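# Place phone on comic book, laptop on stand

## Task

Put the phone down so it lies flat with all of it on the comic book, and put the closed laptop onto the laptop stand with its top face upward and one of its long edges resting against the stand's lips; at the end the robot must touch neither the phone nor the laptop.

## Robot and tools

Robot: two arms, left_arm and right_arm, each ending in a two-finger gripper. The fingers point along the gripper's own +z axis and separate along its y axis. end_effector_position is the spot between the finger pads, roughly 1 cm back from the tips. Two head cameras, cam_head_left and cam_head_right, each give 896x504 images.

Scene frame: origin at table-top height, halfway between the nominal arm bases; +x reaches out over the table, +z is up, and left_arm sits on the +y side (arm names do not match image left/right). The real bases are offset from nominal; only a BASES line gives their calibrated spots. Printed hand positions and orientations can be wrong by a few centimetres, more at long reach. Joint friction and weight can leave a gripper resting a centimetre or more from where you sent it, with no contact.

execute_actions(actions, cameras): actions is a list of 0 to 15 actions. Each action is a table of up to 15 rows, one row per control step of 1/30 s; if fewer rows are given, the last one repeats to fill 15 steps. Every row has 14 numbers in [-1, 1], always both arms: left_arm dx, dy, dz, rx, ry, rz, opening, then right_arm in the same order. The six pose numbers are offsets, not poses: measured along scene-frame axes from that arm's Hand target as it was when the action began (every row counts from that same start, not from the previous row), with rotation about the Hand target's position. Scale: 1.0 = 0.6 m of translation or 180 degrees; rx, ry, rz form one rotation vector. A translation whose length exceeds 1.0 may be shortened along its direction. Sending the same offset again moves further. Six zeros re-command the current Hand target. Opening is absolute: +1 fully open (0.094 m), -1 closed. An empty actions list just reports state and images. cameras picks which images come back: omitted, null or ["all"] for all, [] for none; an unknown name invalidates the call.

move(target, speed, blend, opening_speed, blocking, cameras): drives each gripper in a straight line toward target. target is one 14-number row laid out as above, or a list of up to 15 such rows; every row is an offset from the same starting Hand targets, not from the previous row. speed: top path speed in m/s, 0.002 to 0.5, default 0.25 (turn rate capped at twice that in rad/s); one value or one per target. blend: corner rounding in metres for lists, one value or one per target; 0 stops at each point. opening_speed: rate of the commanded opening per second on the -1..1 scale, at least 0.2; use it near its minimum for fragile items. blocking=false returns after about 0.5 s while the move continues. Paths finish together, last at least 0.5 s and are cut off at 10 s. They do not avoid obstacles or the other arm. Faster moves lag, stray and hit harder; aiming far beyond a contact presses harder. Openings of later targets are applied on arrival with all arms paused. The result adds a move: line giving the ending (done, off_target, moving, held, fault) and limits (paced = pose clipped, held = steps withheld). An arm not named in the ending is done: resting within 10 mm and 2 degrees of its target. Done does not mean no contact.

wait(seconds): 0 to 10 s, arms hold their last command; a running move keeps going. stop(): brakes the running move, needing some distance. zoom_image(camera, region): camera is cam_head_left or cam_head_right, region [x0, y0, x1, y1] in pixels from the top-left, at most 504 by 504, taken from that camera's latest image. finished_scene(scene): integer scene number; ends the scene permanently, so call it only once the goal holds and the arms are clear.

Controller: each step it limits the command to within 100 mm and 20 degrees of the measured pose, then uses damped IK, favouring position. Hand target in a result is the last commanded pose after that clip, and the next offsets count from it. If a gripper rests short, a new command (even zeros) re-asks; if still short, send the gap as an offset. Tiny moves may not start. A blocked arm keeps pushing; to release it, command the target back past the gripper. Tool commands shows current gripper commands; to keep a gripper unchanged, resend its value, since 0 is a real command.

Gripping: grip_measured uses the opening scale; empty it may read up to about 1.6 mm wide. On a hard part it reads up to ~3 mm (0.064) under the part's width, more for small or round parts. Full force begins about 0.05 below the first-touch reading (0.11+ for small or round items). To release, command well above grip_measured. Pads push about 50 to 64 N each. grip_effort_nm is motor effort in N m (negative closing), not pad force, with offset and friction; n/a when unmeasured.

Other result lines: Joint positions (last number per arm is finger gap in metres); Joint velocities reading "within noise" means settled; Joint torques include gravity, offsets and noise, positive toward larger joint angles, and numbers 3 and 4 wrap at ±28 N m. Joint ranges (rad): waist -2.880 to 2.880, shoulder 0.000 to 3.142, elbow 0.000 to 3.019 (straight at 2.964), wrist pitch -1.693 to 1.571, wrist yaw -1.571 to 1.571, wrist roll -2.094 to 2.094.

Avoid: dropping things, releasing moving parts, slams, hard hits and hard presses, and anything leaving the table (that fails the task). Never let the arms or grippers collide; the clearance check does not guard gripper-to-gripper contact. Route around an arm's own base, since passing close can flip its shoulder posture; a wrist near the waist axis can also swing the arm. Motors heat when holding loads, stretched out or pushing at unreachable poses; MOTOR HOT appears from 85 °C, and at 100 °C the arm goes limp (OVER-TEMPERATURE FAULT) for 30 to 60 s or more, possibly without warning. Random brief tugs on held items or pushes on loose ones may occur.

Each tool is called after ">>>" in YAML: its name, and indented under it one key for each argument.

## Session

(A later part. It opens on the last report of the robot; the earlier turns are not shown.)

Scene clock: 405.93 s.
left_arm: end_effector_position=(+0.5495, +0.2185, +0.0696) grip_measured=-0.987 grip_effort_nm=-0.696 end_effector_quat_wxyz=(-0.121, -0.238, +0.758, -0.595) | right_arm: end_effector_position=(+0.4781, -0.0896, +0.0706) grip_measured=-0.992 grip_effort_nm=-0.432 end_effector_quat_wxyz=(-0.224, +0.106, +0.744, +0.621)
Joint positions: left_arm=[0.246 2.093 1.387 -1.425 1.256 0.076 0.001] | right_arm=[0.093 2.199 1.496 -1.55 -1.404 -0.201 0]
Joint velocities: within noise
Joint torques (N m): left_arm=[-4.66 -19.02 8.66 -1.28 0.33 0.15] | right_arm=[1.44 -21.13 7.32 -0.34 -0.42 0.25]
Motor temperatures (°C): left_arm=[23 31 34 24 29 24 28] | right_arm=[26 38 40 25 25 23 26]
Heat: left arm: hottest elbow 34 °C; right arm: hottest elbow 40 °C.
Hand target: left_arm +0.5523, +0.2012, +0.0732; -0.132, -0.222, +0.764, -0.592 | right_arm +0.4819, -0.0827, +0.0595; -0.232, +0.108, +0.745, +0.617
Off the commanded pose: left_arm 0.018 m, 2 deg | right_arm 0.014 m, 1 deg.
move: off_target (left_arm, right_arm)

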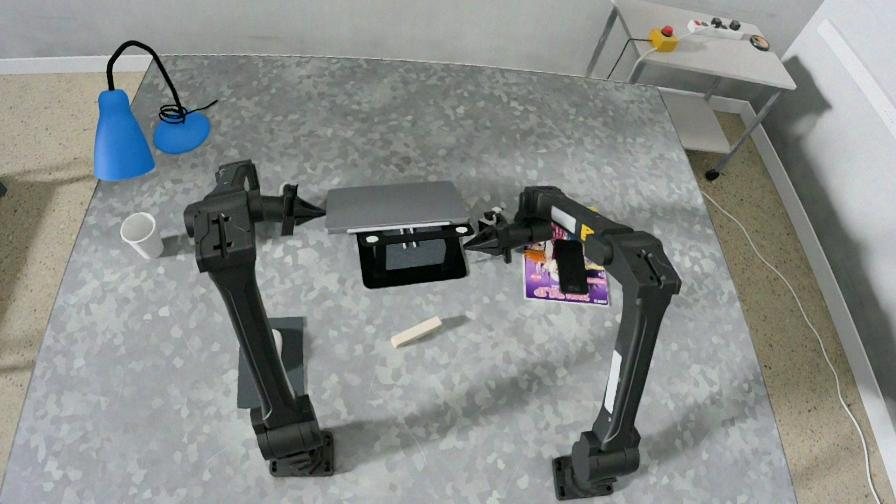

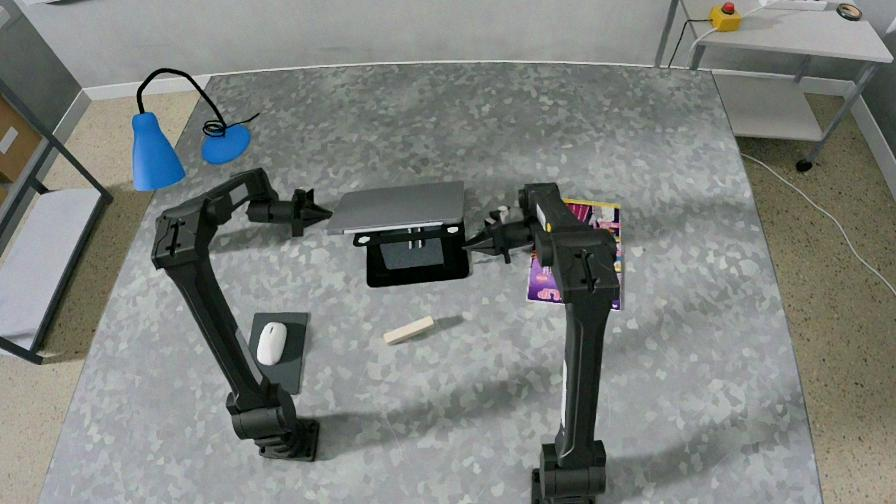

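>>> move:
  target:
    - [0,0,0,0,0,0,-1,0,0.02,0,0,0,0,-1]
    - [0.003,-0.1,0,0,0,0,-1,0,0.02,0,0,0,0,-1]
  speed: 0.06

>>> zoom_image:
  camera: "cam_head_left"
  region: [300, 140, 560, 320]

>>> zoom_image:
  camera: "cam_head_right"
  region: [300, 140, 560, 320]

Scene clock: 411.37 s.
left_arm: end_effector_position=(+0.5627, +0.1807, +0.0726) grip_measured=-0.987 grip_effort_nm=-0.691 end_effector_quat_wxyz=(-0.111, -0.246, +0.756, -0.596) | right_arm: end_effector_position=(+0.4841, -0.0789, +0.0694) grip_measured=-0.992 grip_effort_nm=-0.427 end_effector_quat_wxyz=(-0.218, +0.103, +0.743, +0.624)
Joint positions: left_arm=[0.17 2.029 1.314 -1.102 1.295 -0.245 0.001] | right_arm=[0.111 2.194 1.496 -1.45 -1.42 -0.109 0]
Joint velocities: within noise
Joint torques (N m): left_arm=[-6.59 -19.78 5.81 0.36 0.54 -0.01] | right_arm=[1.67 -22.07 6.38 -0.18 -0.32 0.38]
Motor temperatures (°C): left_arm=[23 31 34 24 29 24 28] | right_arm=[26 39 40 25 25 23 26]
Heat: left arm: hottest elbow 34 °C; right arm: hottest elbow 40 °C.
Hand target: left_arm +0.5542, +0.1414, +0.0732; -0.132, -0.222, +0.764, -0.592 | right_arm +0.4819, -0.0708, +0.0595; -0.232, +0.108, +0.745, +0.617
Off the commanded pose: left_arm 0.040 m, 4 deg | right_arm 0.013 m, 2 deg.
move: off_target (left_arm, right_arm)

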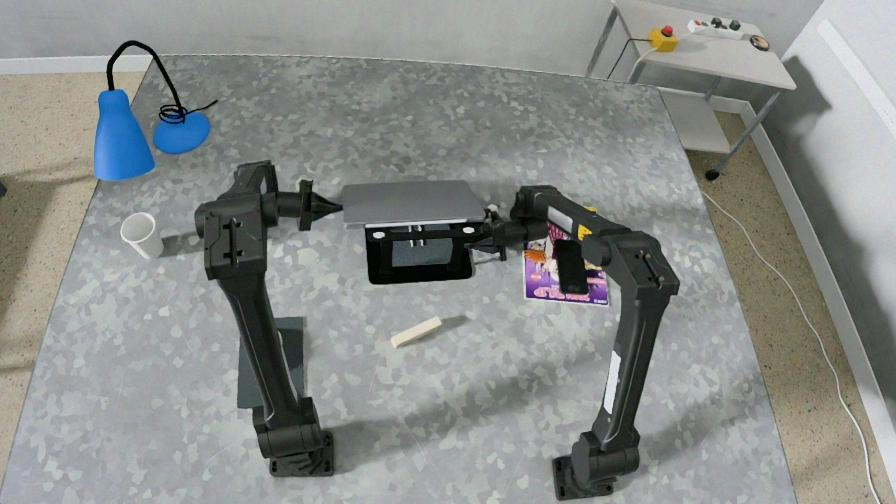

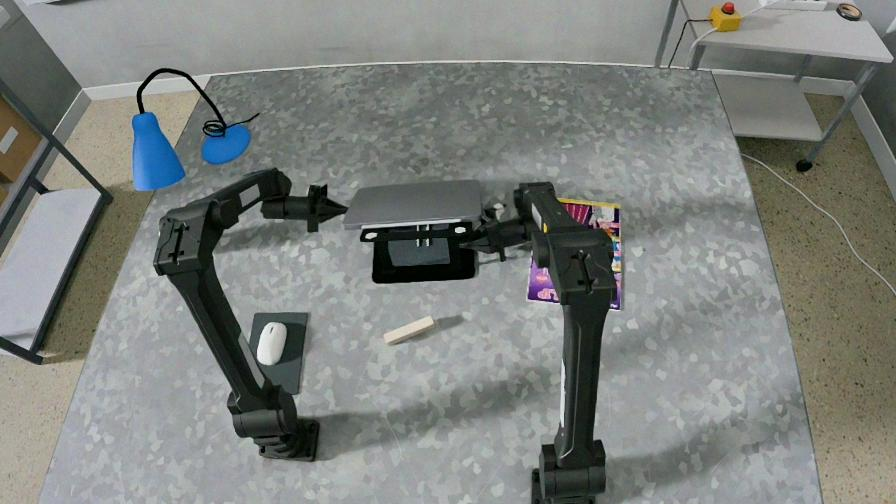

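Scaled by 1.938.

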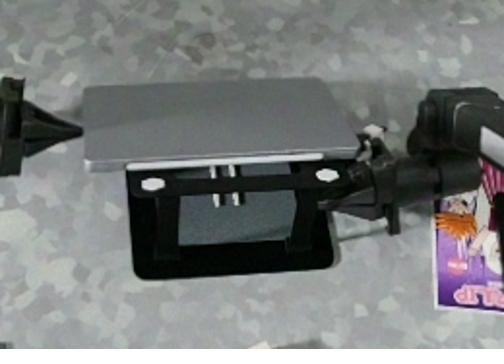

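Scaled by 1.938.

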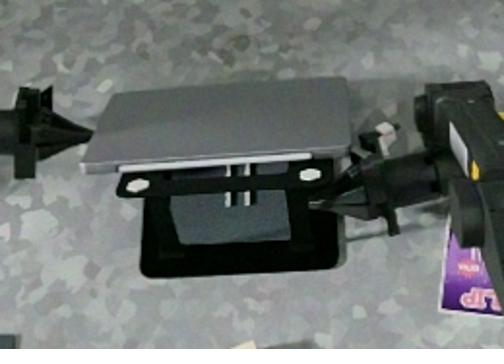

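>>> move:
  target:
    - [-0.005,0.25,0,0,0,0,-1,-0.02,-0.13,0,0,0,0,-1]
    - [-0.005,0.3,0.15,0,0,0,-1,-0.08,-0.15,0.22,0,0,0,-1]
  speed: 0.12

>>> zoom_image:
  camera: "cam_head_left"
  region: [300, 140, 560, 320]

>>> zoom_image:
  camera: "cam_head_right"
  region: [300, 140, 560, 320]

Scene clock: 417.47 s.
left_arm: end_effector_position=(+0.5373, +0.3072, +0.1357) grip_measured=-0.987 grip_effort_nm=-0.691 end_effector_quat_wxyz=(-0.097, -0.277, +0.770, -0.567) | right_arm: end_effector_position=(+0.4370, -0.1545, +0.1918) grip_measured=-0.992 grip_effort_nm=-0.432 end_effector_quat_wxyz=(-0.180, +0.129, +0.765, +0.604)
Joint positions: left_arm=[0.41 2.001 1.472 -1.667 1.141 0.156 0.001] | right_arm=[-0.029 1.861 1.352 -1.67 -1.318 -0.167 0]
Joint velocities: within noise
Joint torques (N m): left_arm=[-0.73 -21.07 12.9 -0.96 0.43 -0.04] | right_arm=[-0.21 -20.37 5.86 -1.03 -0.54 0.15]
Motor temperatures (°C): left_arm=[23 31 34 24 29 24 28] | right_arm=[26 40 39 25 25 23 26]
Heat: left arm: hottest elbow 34 °C; right arm: hottest shoulder 40 °C.
Hand target: left_arm +0.5512, +0.3213, +0.1631; -0.132, -0.222, +0.764, -0.592 | right_arm +0.4340, -0.1608, +0.1916; -0.232, +0.108, +0.745, +0.617
Off the commanded pose: left_arm 0.034 m, 8 deg | right_arm 0.007 m, 7 deg.
joint sent to its limit (left arm) — joint 4 (wrist pitch), lower limit. The joint targets are off in orientation, not in position.
joint sent to its limit (right arm) — joint 4 (wrist pitch), lower limit. The joint targets are off in orientation, not in position.
move: off_target (left_arm, right_arm)

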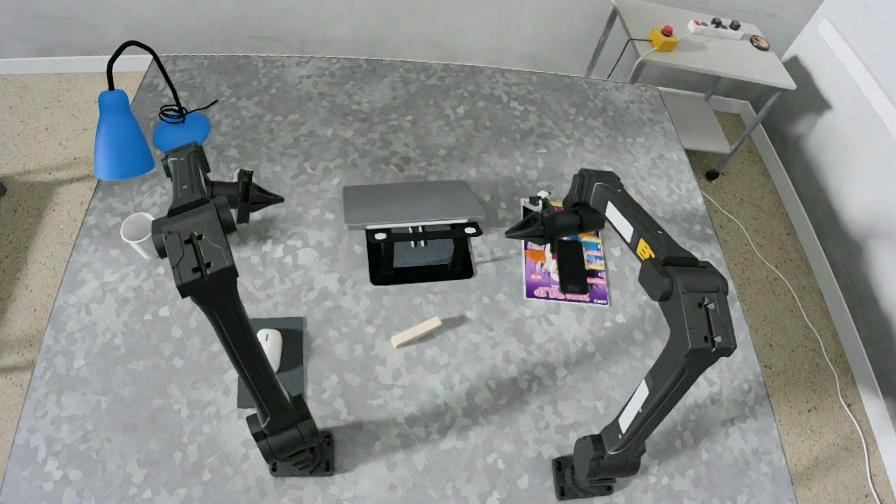

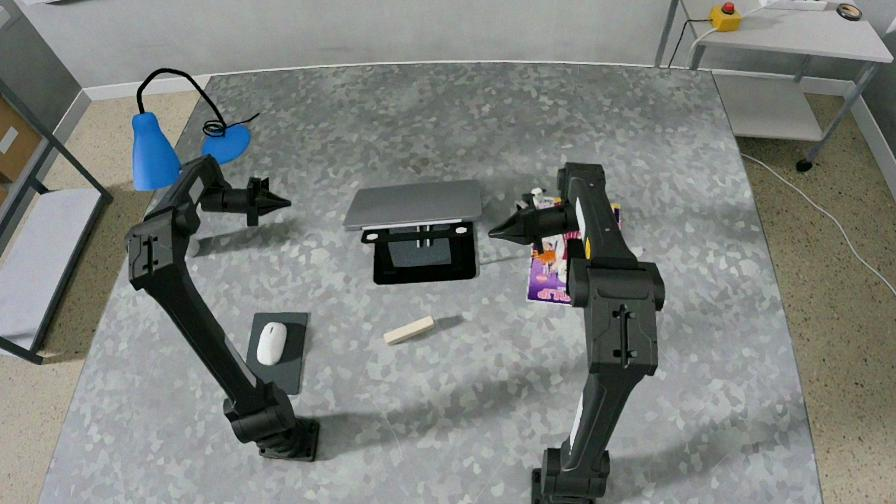

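Scaled by 1.938.

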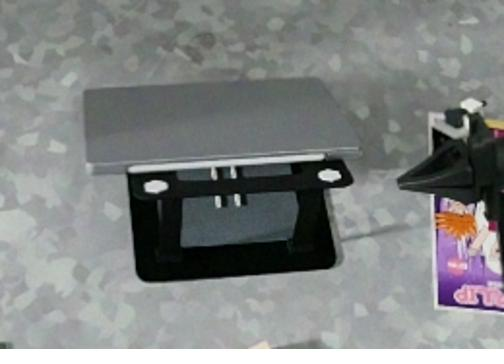

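Scaled by 1.938.

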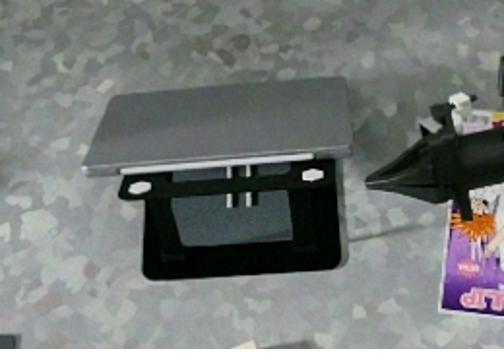

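Phone lies on the comic, laptop centred.

>>> finished_scene:
  scene: 2

The scene is finished: the task was done.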